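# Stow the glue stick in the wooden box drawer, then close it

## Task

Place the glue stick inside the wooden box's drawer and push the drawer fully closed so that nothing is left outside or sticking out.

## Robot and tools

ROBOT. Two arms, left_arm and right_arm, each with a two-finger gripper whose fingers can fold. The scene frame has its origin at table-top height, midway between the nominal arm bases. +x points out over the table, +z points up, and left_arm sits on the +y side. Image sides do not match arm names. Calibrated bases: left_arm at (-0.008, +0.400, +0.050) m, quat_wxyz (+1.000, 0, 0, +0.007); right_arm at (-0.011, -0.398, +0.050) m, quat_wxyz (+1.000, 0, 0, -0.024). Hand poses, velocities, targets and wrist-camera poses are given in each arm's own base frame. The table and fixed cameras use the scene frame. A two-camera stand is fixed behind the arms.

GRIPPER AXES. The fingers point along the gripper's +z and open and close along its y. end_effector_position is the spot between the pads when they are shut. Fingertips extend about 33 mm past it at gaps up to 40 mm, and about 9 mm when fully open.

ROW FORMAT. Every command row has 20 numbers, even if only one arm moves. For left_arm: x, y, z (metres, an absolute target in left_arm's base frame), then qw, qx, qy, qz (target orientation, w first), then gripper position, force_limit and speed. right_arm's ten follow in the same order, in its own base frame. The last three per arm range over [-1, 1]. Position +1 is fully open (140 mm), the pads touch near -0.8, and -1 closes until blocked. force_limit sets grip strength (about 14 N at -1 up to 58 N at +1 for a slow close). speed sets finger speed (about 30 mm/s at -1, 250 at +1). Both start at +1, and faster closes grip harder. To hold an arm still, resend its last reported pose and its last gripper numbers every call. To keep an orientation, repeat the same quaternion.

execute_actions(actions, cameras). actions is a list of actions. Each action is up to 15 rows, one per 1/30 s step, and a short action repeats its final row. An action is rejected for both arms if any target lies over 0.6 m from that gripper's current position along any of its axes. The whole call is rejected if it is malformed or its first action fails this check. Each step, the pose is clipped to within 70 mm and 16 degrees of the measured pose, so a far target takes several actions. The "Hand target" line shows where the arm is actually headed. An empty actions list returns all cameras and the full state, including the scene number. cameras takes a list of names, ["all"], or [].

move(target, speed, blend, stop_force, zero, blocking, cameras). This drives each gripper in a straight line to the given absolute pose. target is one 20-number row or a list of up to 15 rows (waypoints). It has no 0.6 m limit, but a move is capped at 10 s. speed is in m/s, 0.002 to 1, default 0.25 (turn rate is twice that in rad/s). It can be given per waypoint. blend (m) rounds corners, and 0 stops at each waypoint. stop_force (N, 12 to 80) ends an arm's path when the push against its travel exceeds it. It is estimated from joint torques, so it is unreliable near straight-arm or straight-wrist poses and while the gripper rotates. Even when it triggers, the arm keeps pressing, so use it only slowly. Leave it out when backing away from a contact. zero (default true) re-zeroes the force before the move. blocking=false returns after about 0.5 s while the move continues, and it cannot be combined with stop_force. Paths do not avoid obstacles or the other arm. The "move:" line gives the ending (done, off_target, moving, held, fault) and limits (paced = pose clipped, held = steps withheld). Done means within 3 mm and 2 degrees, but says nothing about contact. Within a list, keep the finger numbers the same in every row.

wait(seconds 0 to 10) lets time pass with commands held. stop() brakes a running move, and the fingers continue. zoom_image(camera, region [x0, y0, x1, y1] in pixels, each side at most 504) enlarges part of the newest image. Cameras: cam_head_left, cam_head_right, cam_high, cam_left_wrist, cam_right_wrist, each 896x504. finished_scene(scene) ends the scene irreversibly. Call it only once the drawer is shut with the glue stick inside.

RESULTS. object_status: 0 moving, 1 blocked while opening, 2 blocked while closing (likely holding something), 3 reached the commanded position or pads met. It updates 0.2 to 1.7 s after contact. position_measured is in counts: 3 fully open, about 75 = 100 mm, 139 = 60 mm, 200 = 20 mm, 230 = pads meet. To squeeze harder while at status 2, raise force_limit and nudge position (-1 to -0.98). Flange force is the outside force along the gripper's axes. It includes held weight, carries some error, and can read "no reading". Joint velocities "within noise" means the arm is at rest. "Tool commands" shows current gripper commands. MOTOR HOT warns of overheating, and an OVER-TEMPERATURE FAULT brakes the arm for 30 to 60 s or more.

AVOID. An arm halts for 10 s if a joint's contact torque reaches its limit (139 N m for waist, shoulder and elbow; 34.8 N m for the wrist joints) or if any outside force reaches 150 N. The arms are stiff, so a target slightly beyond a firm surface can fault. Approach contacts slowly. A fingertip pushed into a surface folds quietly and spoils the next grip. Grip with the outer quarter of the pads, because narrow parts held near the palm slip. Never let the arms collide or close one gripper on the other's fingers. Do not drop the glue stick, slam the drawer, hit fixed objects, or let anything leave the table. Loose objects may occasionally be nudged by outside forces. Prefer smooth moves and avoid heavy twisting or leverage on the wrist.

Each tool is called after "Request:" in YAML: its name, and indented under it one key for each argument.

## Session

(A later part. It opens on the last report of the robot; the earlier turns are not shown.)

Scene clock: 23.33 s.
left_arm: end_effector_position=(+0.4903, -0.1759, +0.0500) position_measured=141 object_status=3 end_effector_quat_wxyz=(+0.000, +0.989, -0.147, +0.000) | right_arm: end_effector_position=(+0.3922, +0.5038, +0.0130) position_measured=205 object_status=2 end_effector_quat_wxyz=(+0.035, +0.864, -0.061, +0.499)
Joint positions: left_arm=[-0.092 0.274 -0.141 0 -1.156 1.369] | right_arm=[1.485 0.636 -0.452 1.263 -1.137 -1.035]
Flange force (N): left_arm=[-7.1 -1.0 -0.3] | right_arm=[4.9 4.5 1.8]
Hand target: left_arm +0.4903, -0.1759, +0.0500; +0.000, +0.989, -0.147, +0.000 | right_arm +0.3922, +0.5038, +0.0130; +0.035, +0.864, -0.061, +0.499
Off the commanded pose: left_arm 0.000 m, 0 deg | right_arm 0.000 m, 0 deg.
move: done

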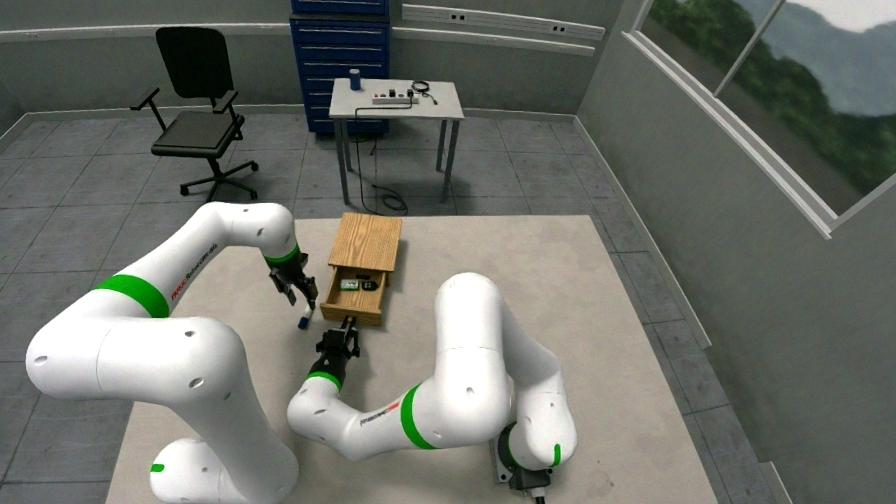

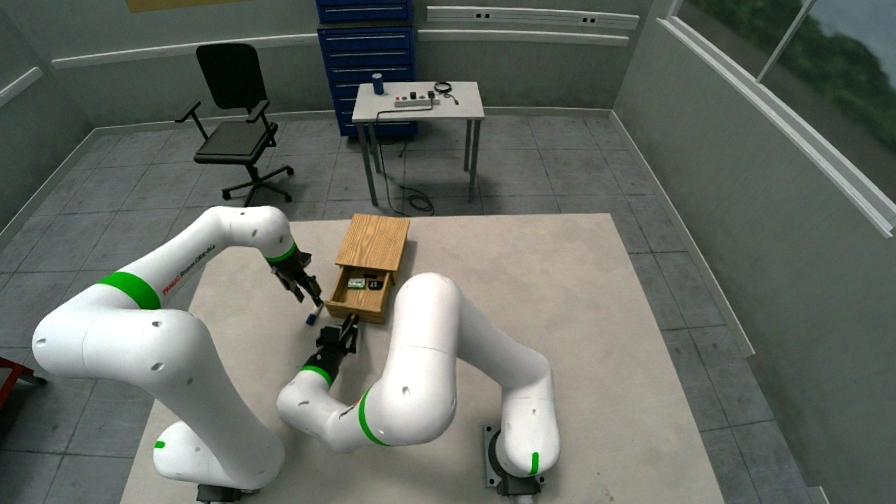

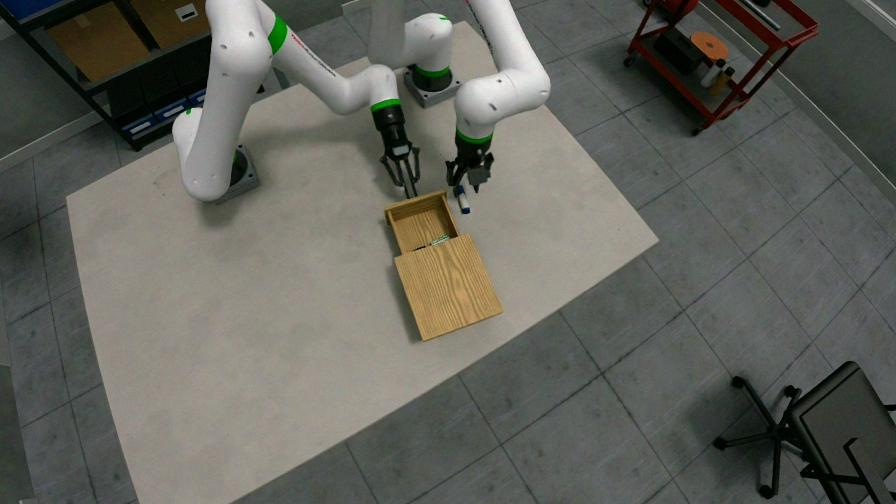

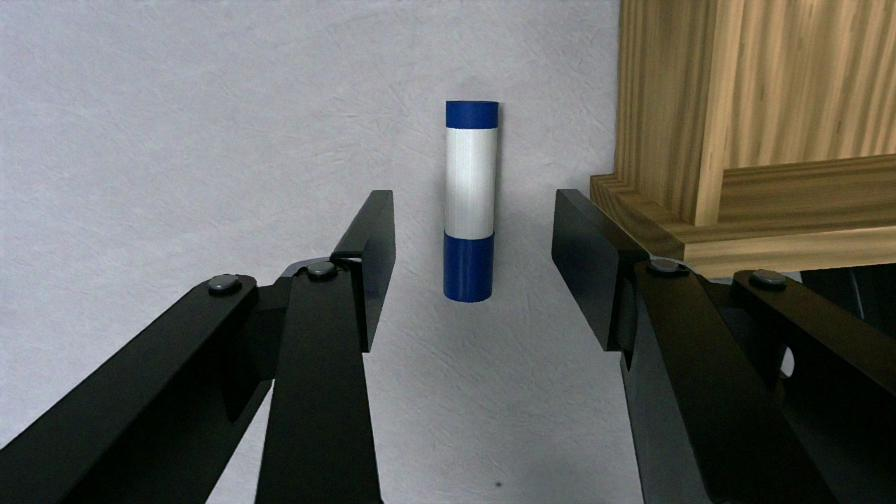

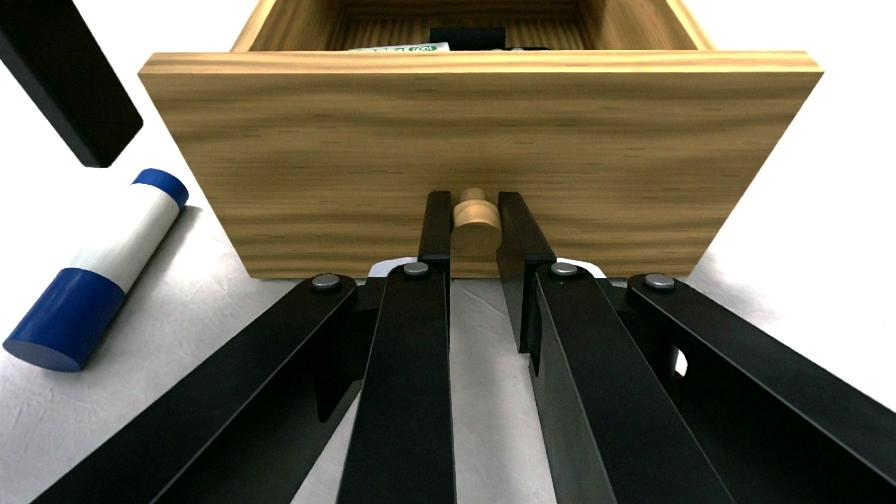

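Request:
move:
  target:
    - [0.4853, -0.1745, -0.01, 0, 0.9892, -0.1465, 0, -0.25, -0.1, -1, 0.3922, 0.5038, 0.013, 0.0355, 0.8638, -0.0614, 0.4988, -1, -0.05, -1]
    - [0.4853, -0.1745, -0.01, 0, 0.9892, -0.1465, 0, -1, -0.1, -1, 0.3922, 0.5038, 0.013, 0.0355, 0.8638, -0.0614, 0.4988, -1, -0.05, -1]
  speed: 0.08
  cameras: ["cam_left_wrist", "cam_right_wrist"]

Scene clock: 25.97 s.
left_arm: end_effector_position=(+0.4853, -0.1745, -0.0100) position_measured=196 object_status=0 end_effector_quat_wxyz=(+0.000, +0.989, -0.147, +0.000) | right_arm: end_effector_position=(+0.3922, +0.5038, +0.0130) position_measured=205 object_status=2 end_effector_quat_wxyz=(+0.036, +0.864, -0.061, +0.499)
Joint positions: left_arm=[-0.09 0.331 -0.223 0 -1.017 1.367] | right_arm=[1.485 0.637 -0.452 1.263 -1.137 -1.035]
Flange force (N): left_arm=[-7.4 -0.7 -3.0] | right_arm=[5.5 4.8 2.7]
Hand target: left_arm +0.4853, -0.1745, -0.0100; +0.000, +0.989, -0.147, +0.000 | right_arm +0.3922, +0.5038, +0.0130; +0.036, +0.864, -0.061, +0.499
Off the commanded pose: left_arm 0.000 m, 0 deg | right_arm 0.000 m, 0 deg.
move: done
Images, in order (width x height): cam_left_wrist 896x504, cam_right_wrist 896x504.

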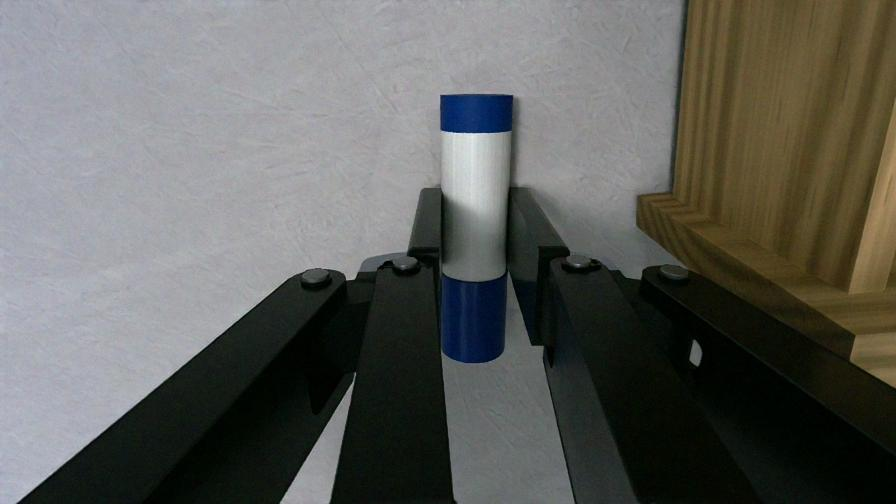

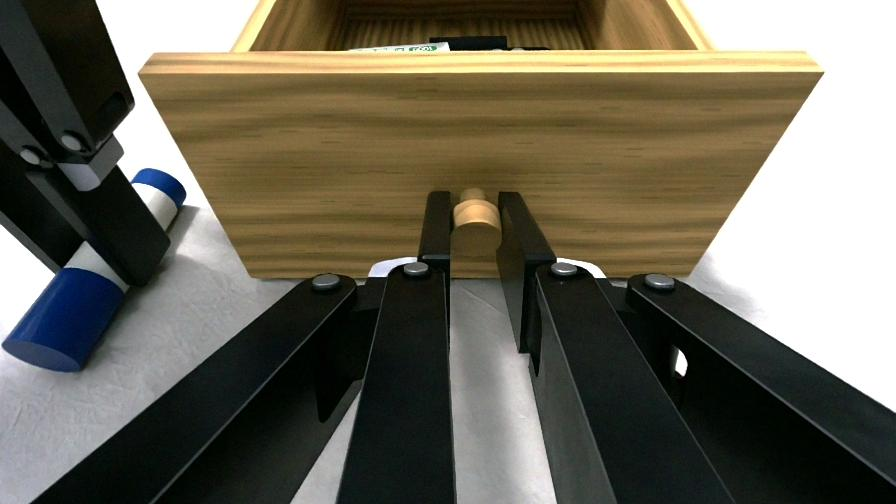

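Request:
move:
  target:
    - [0.4853, -0.1745, 0.12, 0, 0.9892, -0.1465, 0, -1, -0.1, -1, 0.3922, 0.5038, 0.013, 0.0355, 0.8638, -0.0614, 0.4988, -1, -0.05, -1]
    - [0.5183, -0.3491, 0.15, 0, 0.631, -0.776, 0, -1, -0.1, -1, 0.3922, 0.5038, 0.013, 0.0355, 0.8638, -0.0614, 0.4988, -1, -0.05, -1]
  speed: [0.15, 0.45]
  blend: [0.02, 0]
  cameras: ["all"]

Scene clock: 29.63 s.
left_arm: end_effector_position=(+0.5183, -0.3491, +0.1500) position_measured=196 object_status=2 end_effector_quat_wxyz=(+0.000, -0.631, +0.776, +0.000) | right_arm: end_effector_position=(+0.3922, +0.5038, +0.0130) position_measured=205 object_status=2 end_effector_quat_wxyz=(+0.036, +0.864, -0.061, +0.499)
Joint positions: left_arm=[-0.383 0.464 0.359 0 -1.466 0.178] | right_arm=[1.485 0.637 -0.452 1.263 -1.137 -1.035]
Flange force (N): left_arm=[-3.2 8.0 1.4] | right_arm=[5.5 4.8 2.8]
Hand target: left_arm +0.5183, -0.3491, +0.1500; +0.000, -0.631, +0.776, +0.000 | right_arm +0.3922, +0.5038, +0.0130; +0.036, +0.864, -0.061, +0.499
Off the commanded pose: left_arm 0.000 m, 0 deg | right_arm 0.000 m, 0 deg.
move: done

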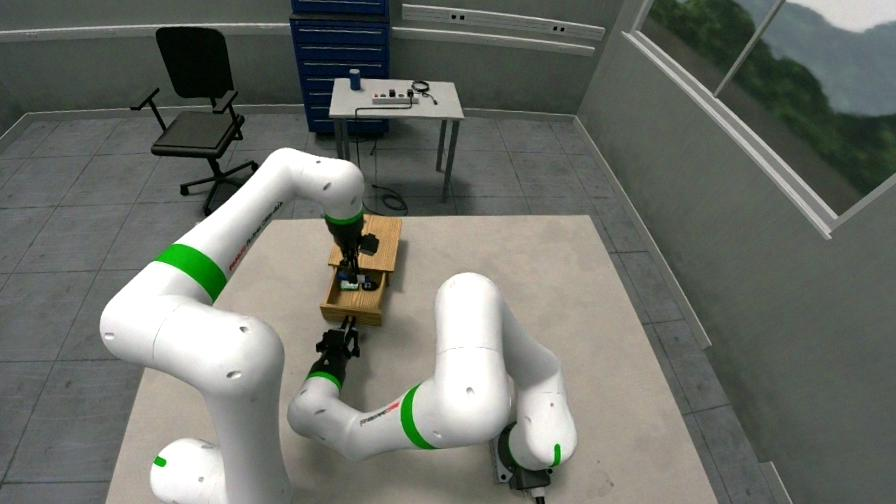

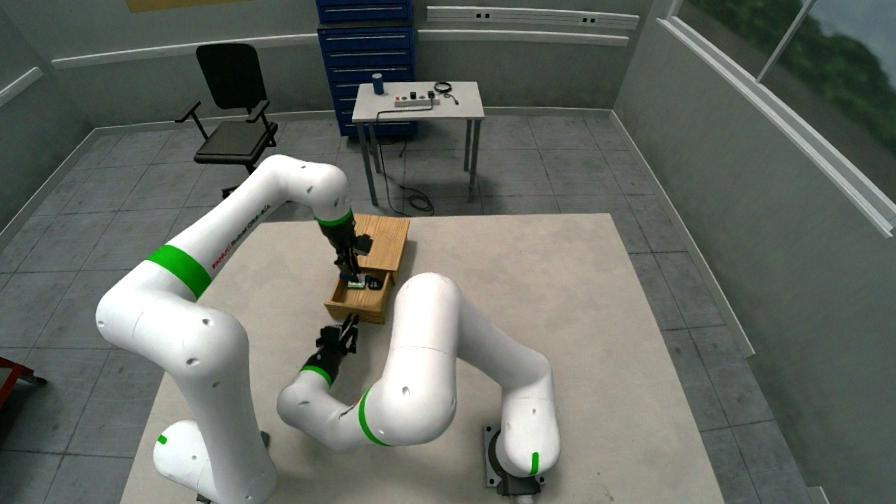

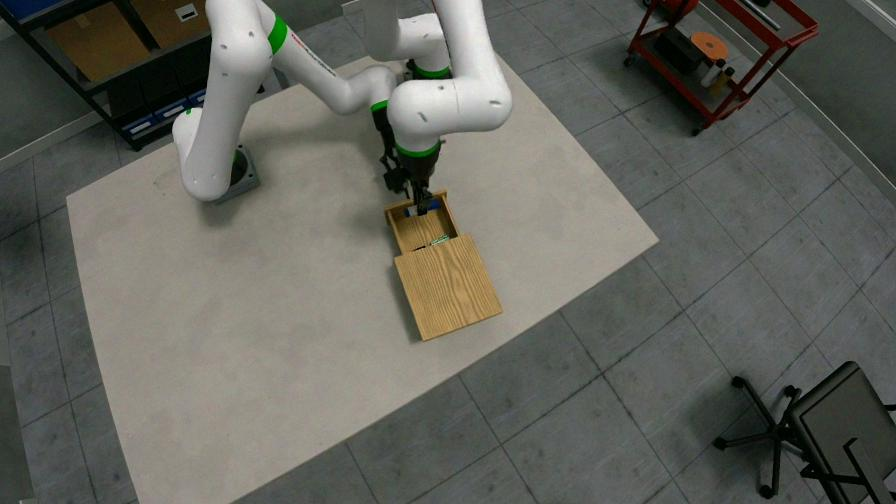

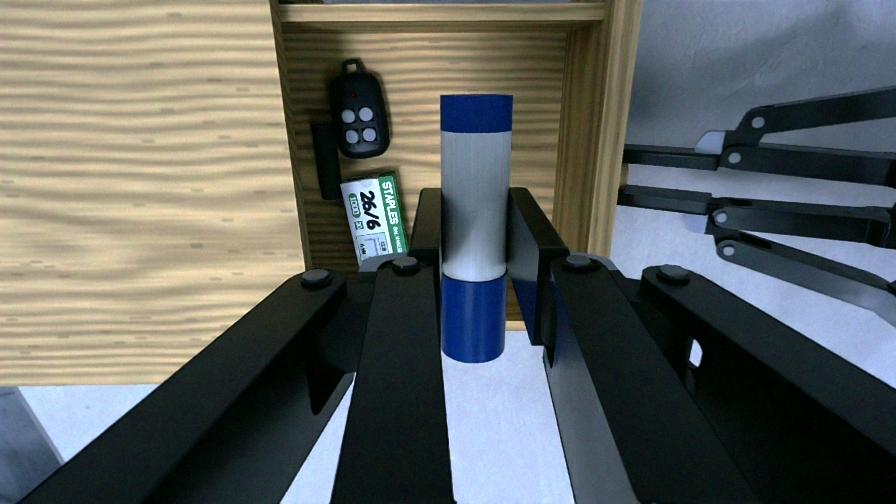

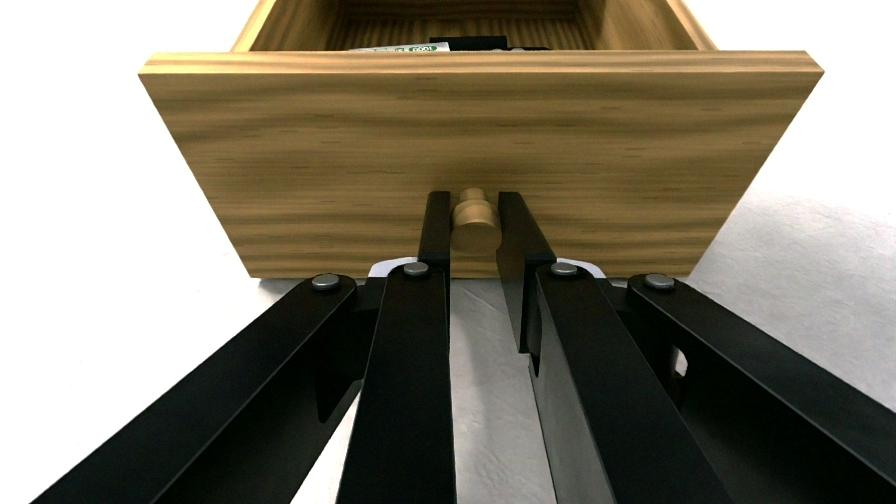

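Request:
move:
  target:
    - [0.5075, -0.3469, 0.05, 0, 0.631, -0.776, 0, -1, -0.1, -1, 0.3922, 0.5038, 0.013, 0.0355, 0.8638, -0.0614, 0.4988, -1, -0.05, -1]
    - [0.5075, -0.3469, 0.015, 0, 0.631, -0.776, 0, -1, -0.1, -1, 0.3922, 0.5038, 0.013, 0.0355, 0.8638, -0.0614, 0.4988, -1, -0.05, -1]
  speed: [0.15, 0.08]
  blend: [0.01, 0]

Request:
move:
  target: [0.5075, -0.3469, -0.001, 0, 0.631, -0.776, 0, -1, -0.1, -1, 0.3922, 0.5038, 0.013, 0.0355, 0.8638, -0.0614, 0.4988, -1, -0.05, -1]
  speed: 0.015
  stop_force: 12
  cameras: ["cam_left_wrist", "cam_right_wrist", "cam_high"]

Scene clock: 31.63 s.
left_arm: end_effector_position=(+0.5075, -0.3469, +0.0150) position_measured=196 object_status=2 end_effector_quat_wxyz=(+0.000, -0.631, +0.776, +0.000) | right_arm: end_effector_position=(+0.3922, +0.5038, +0.0130) position_measured=205 object_status=2 end_effector_quat_wxyz=(+0.036, +0.864, -0.061, +0.499)
Joint positions: left_arm=[-0.387 0.524 0.122 0 -1.168 0.181] | right_arm=[1.485 0.637 -0.452 1.263 -1.137 -1.035]
Flange force (N): left_arm=[-3.5 7.5 -0.4] | right_arm=[5.2 4.7 2.9]
Hand target: left_arm +0.5075, -0.3469, +0.0150; +0.000, -0.631, +0.776, +0.000 | right_arm +0.3922, +0.5038, +0.0130; +0.036, +0.864, -0.061, +0.499
Off the commanded pose: left_arm 0.000 m, 0 deg | right_arm 0.000 m, 0 deg.
move: done

Scene clock: 32.77 s.
left_arm: end_effector_position=(+0.5075, -0.3470, +0.0072) position_measured=196 object_status=2 end_effector_quat_wxyz=(+0.000, -0.631, +0.776, +0.000) | right_arm: end_effector_position=(+0.3922, +0.5038, +0.0130) position_measured=205 object_status=2 end_effector_quat_wxyz=(+0.036, +0.864, -0.061, +0.499)
Joint positions: left_arm=[-0.387 0.532 0.113 0 -1.152 0.181] | right_arm=[1.485 0.637 -0.452 1.263 -1.137 -1.035]
Flange force (N): left_arm=[-5.5 10.9 -20.2] | right_arm=[-3.5 6.4 9.5]
Hand target: left_arm +0.5075, -0.3469, +0.0072; +0.000, -0.631, +0.776, +0.000 | right_arm +0.3922, +0.5038, +0.0130; +0.036, +0.864, -0.061, +0.499
Off the commanded pose: left_arm 0.008 m, 0 deg | right_arm 0.000 m, 0 deg.
move: contact (left_arm)
Images, in order (width x height): cam_high 896x504, cam_left_wrist 896x504, cam_right_wrist 896x504.

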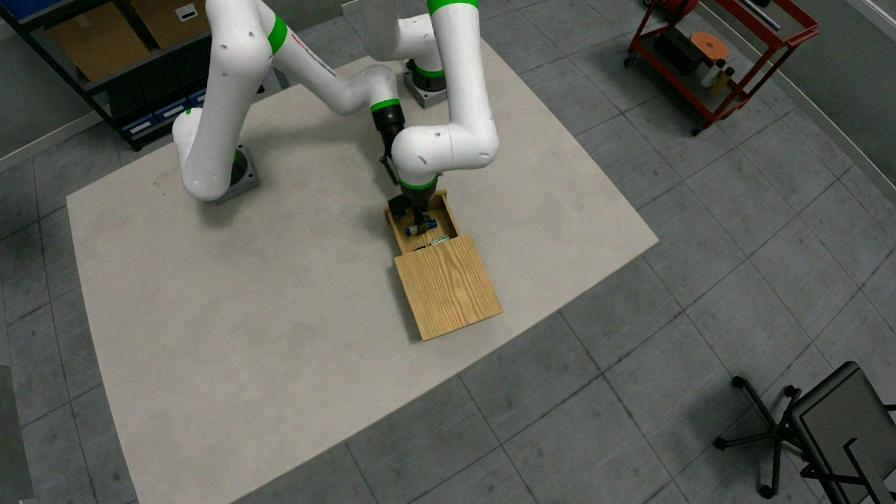

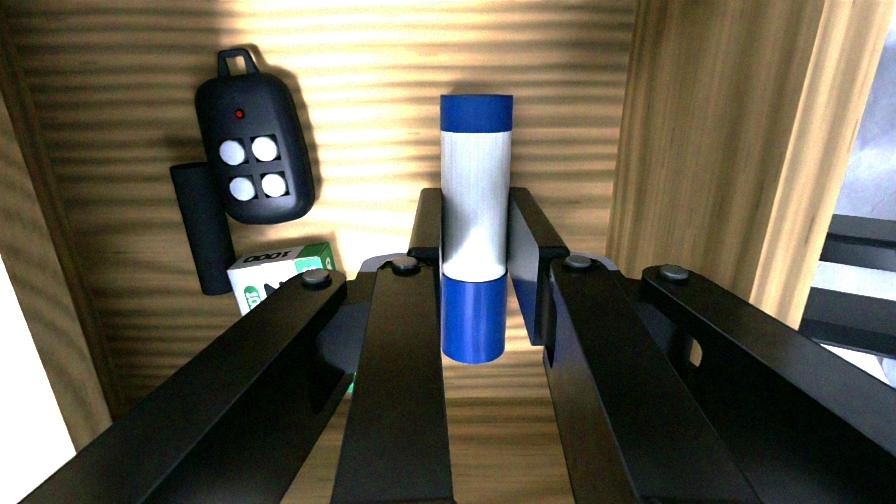

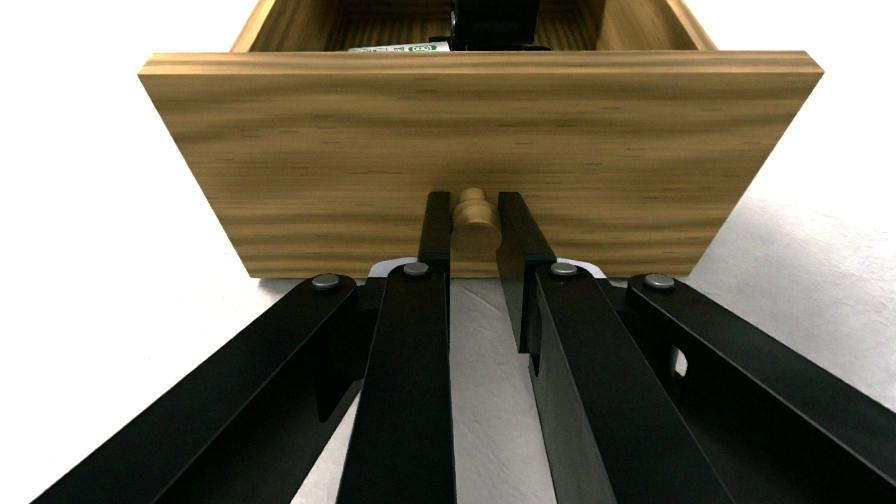

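Request:
move:
  target:
    - [0.5075, -0.3469, 0.0083, 0, 0.631, -0.776, 0, -1, -0.1, -1, 0.3922, 0.5038, 0.013, 0.0355, 0.8638, -0.0614, 0.4988, -1, -0.05, -1]
    - [0.5075, -0.3469, 0.0083, 0, 0.631, -0.776, 0, -0.42, -0.1, -1, 0.3922, 0.5038, 0.013, 0.0355, 0.8638, -0.0614, 0.4988, -1, -0.05, -1]
    - [0.5075, -0.3469, 0.12, 0, 0.631, -0.776, 0, -0.42, -0.1, -1, 0.3922, 0.5038, 0.013, 0.0355, 0.8638, -0.0614, 0.4988, -1, -0.05, -1]
  speed: [0.05, 0.05, 0.18]
  cameras: ["cam_left_wrist", "cam_right_wrist"]

Scene clock: 35.27 s.
left_arm: end_effector_position=(+0.5075, -0.3470, +0.1202) position_measured=182 object_status=3 end_effector_quat_wxyz=(+0.000, -0.631, +0.776, +0.000) | right_arm: end_effector_position=(+0.3922, +0.5038, +0.0130) position_measured=205 object_status=2 end_effector_quat_wxyz=(+0.036, +0.864, -0.061, +0.499)
Joint positions: left_arm=[-0.386 0.449 0.267 0 -1.389 0.181] | right_arm=[1.485 0.637 -0.452 1.263 -1.137 -1.035]
Flange force (N): left_arm=[-3.5 8.2 0.9] | right_arm=[5.1 4.3 2.5]
Hand target: left_arm +0.5075, -0.3469, +0.1200; +0.000, -0.631, +0.776, +0.000 | right_arm +0.3922, +0.5038, +0.0130; +0.036, +0.864, -0.061, +0.499
Off the commanded pose: left_arm 0.000 m, 0 deg | right_arm 0.000 m, 0 deg.
move: done
Images, in order (width x height): cam_left_wrist 896x504, cam_right_wrist 896x504.

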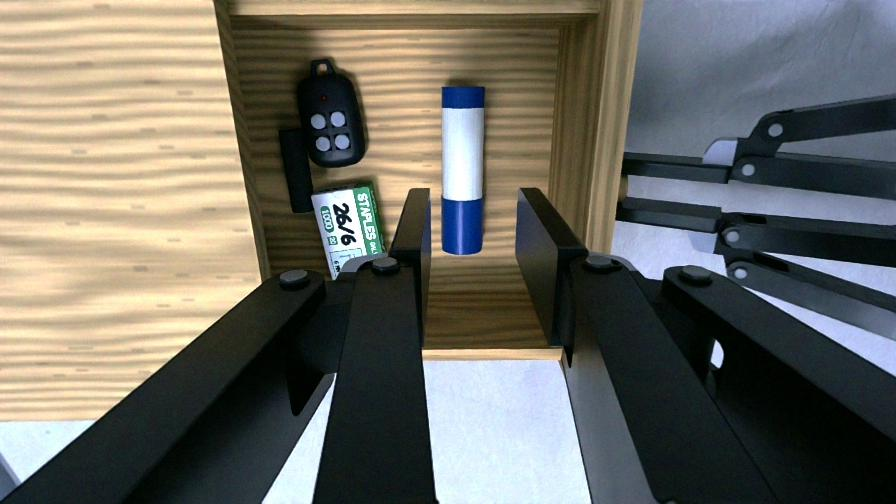

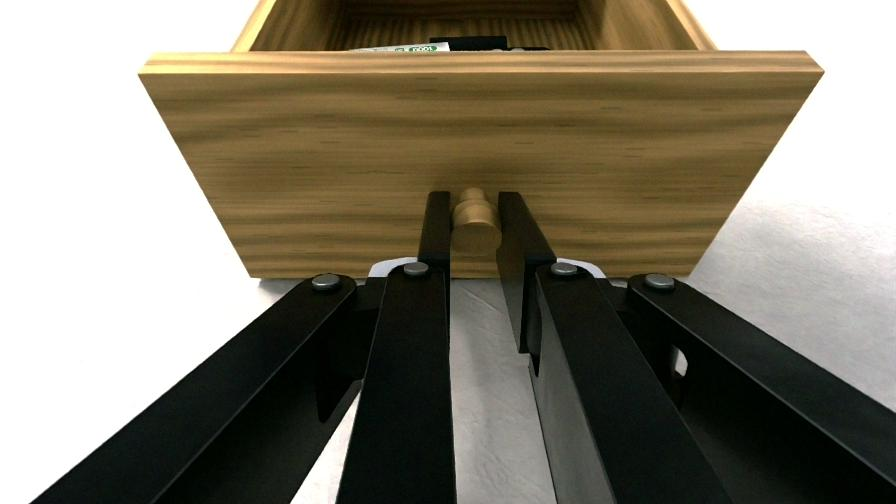

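Request:
move:
  target:
    - [0.4849, -0.2268, 0.21, 0, 0.631, -0.776, 0, -0.42, -0.1, -1, 0.3922, 0.5038, 0.013, 0.0355, 0.8638, -0.0614, 0.4988, -1, -0.05, -1]
    - [0.4266, -0.106, 0.25, 0, 0.631, -0.776, 0, -0.42, -0.1, -1, 0.5407, 0.4826, 0.013, 0.0355, 0.8638, -0.0614, 0.4988, -1, -0.05, -1]
    - [0.4266, -0.106, 0.25, 0, 0.631, -0.776, 0, -0.42, -0.1, -1, 0.5422, 0.4824, 0.013, 0.0355, 0.8638, -0.0614, 0.4988, -1, -0.05, -1]
  speed: [0.3, 0.15, 0.02]
  blend: [0.02, 0, 0]
  cameras: ["cam_right_wrist", "cam_high", "cam_left_wrist"]

Scene clock: 37.63 s.
left_arm: end_effector_position=(+0.4266, -0.1060, +0.2500) position_measured=182 object_status=3 end_effector_quat_wxyz=(+0.000, -0.631, +0.776, +0.000) | right_arm: end_effector_position=(+0.5422, +0.4824, +0.0130) position_measured=205 object_status=2 end_effector_quat_wxyz=(+0.035, +0.864, -0.061, +0.499)
Joint positions: left_arm=[0.057 -0.024 0.003 0 -1.598 -0.262] | right_arm=[1.159 0.674 -0.394 1.525 -0.989 -0.981]
Flange force (N): left_arm=[-0.7 6.9 3.0] | right_arm=[1.7 4.7 -9.7]
Hand target: left_arm +0.4266, -0.1060, +0.2500; +0.000, -0.631, +0.776, +0.000 | right_arm +0.5422, +0.4824, +0.0130; +0.036, +0.864, -0.061, +0.499
Off the commanded pose: left_arm 0.000 m, 0 deg | right_arm 0.000 m, 0 deg.
move: done
Images, in order (width x height): cam_high 896x504, cam_left_wrist 896x504, cam_right_wrist 896x504.

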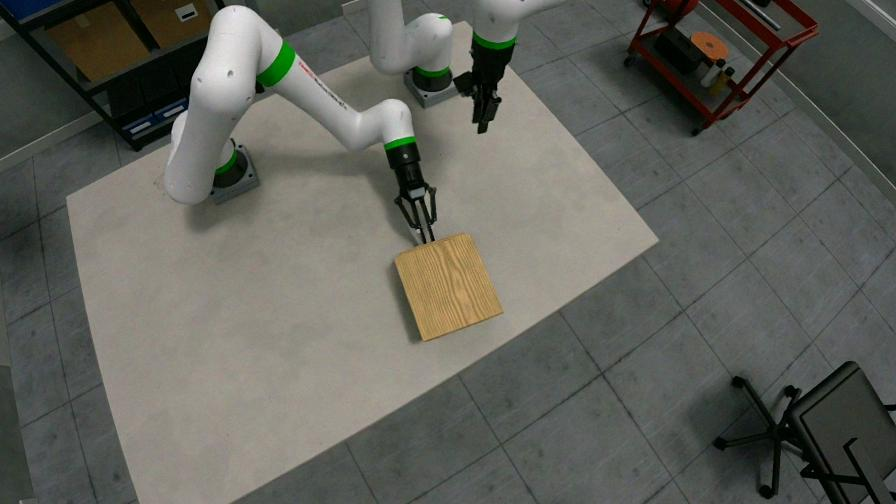

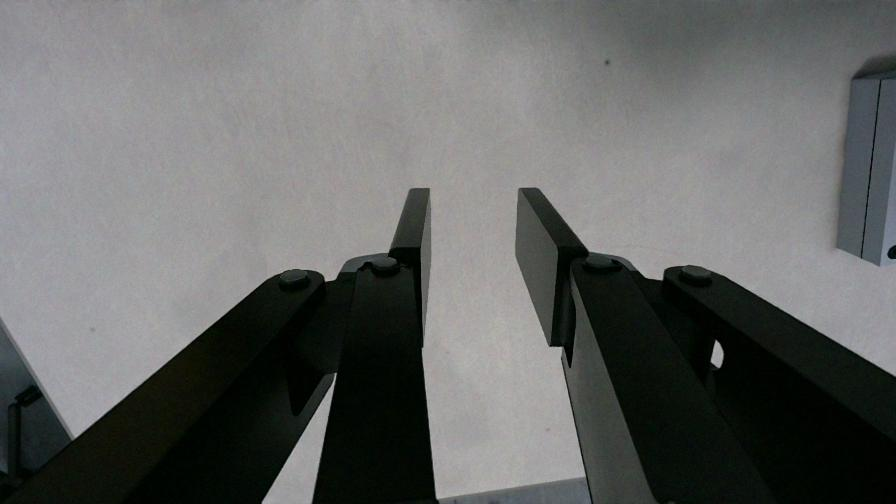

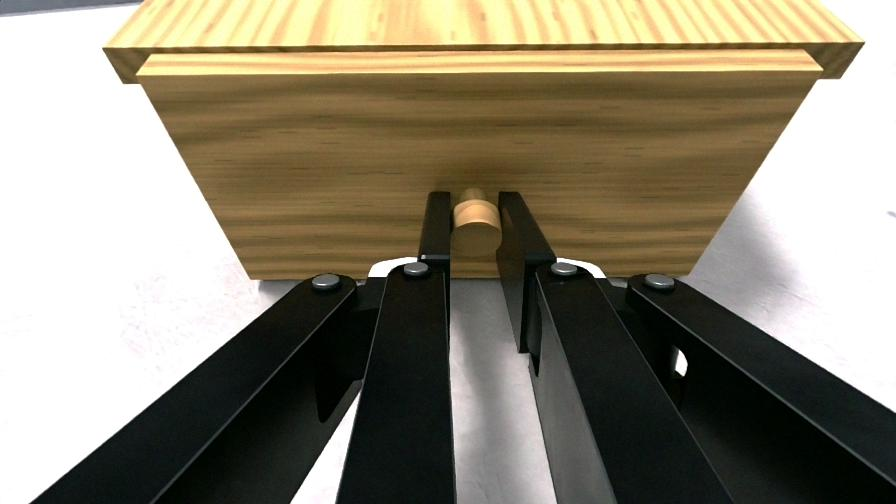

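Request:
move:
  target:
    - [0.4266, -0.106, 0.25, 0, 0.631, -0.776, 0, -0.42, -0.1, -1, 0.5414, 0.4825, 0.013, 0.0355, 0.8638, -0.0614, 0.4988, -0.3, -0.05, -0.5]
    - [0.4266, -0.106, 0.25, 0, 0.631, -0.776, 0, -0.42, -0.1, -1, 0.4728, 0.4923, 0.053, 0.0355, 0.8638, -0.0614, 0.4988, -0.3, -0.05, -0.5]
  speed: [0.02, 0.2]
  cameras: ["cam_right_wrist", "cam_high", "cam_head_left"]

Scene clock: 39.40 s.
left_arm: end_effector_position=(+0.4266, -0.1060, +0.2500) position_measured=182 object_status=3 end_effector_quat_wxyz=(+0.000, -0.631, +0.776, +0.000) | right_arm: end_effector_position=(+0.4728, +0.4922, +0.0529) position_measured=167 object_status=3 end_effector_quat_wxyz=(+0.036, +0.864, -0.061, +0.499)
Joint positions: left_arm=[0.057 -0.024 0.003 0 -1.598 -0.262] | right_arm=[1.317 0.58 -0.431 1.361 -1.076 -0.927]
Flange force (N): left_arm=[-0.6 7.2 3.1] | right_arm=[5.5 5.3 0.8]
Hand target: left_arm +0.4266, -0.1060, +0.2500; +0.000, -0.631, +0.776, +0.000 | right_arm +0.4728, +0.4923, +0.0530; +0.035, +0.864, -0.061, +0.499
Off the commanded pose: left_arm 0.000 m, 0 deg | right_arm 0.000 m, 0 deg.
move: done
Images, in order (width x height): cam_head_left 896x504, cam_high 896x504, cam_right_wrist 896x504.

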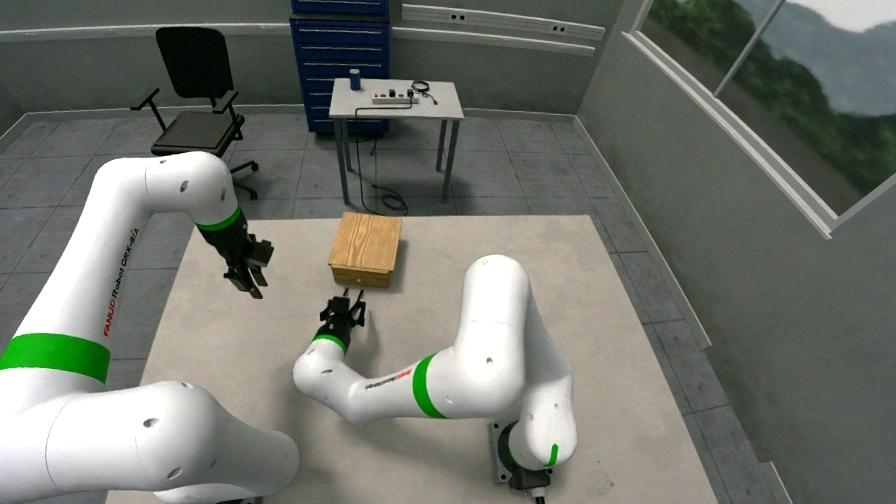

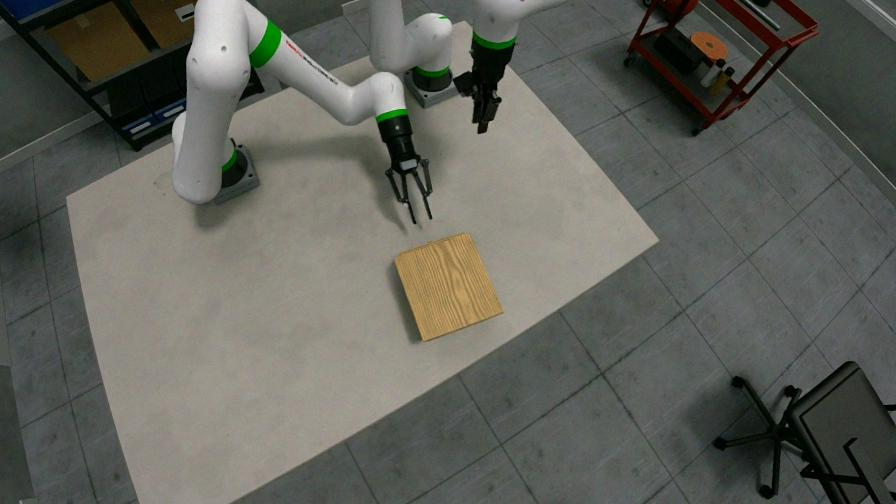

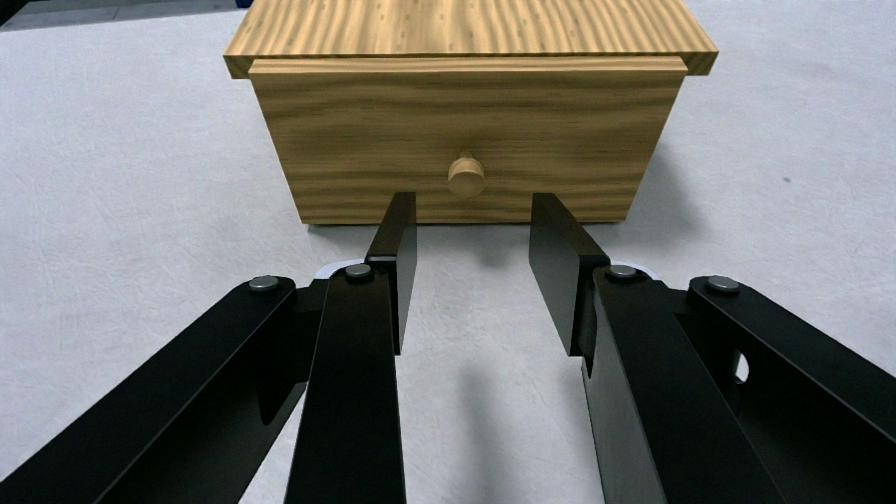

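Request:
zoom_image:
  camera: "cam_high"
  region: [360, 190, 540, 350]

Scaled by 2.800 from the camera's 896x504 image, which has a finer 1280x720 frame.

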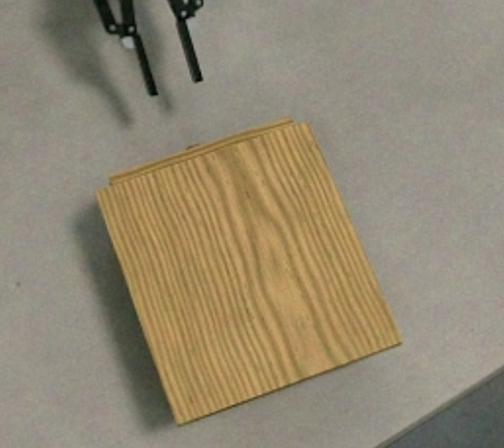

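Same geometry as the initial closed state (the box moved only about 1 mm), so the drawer is shut.

Request:
finished_scene:
  scene: 2

The scene is finished: the task was done.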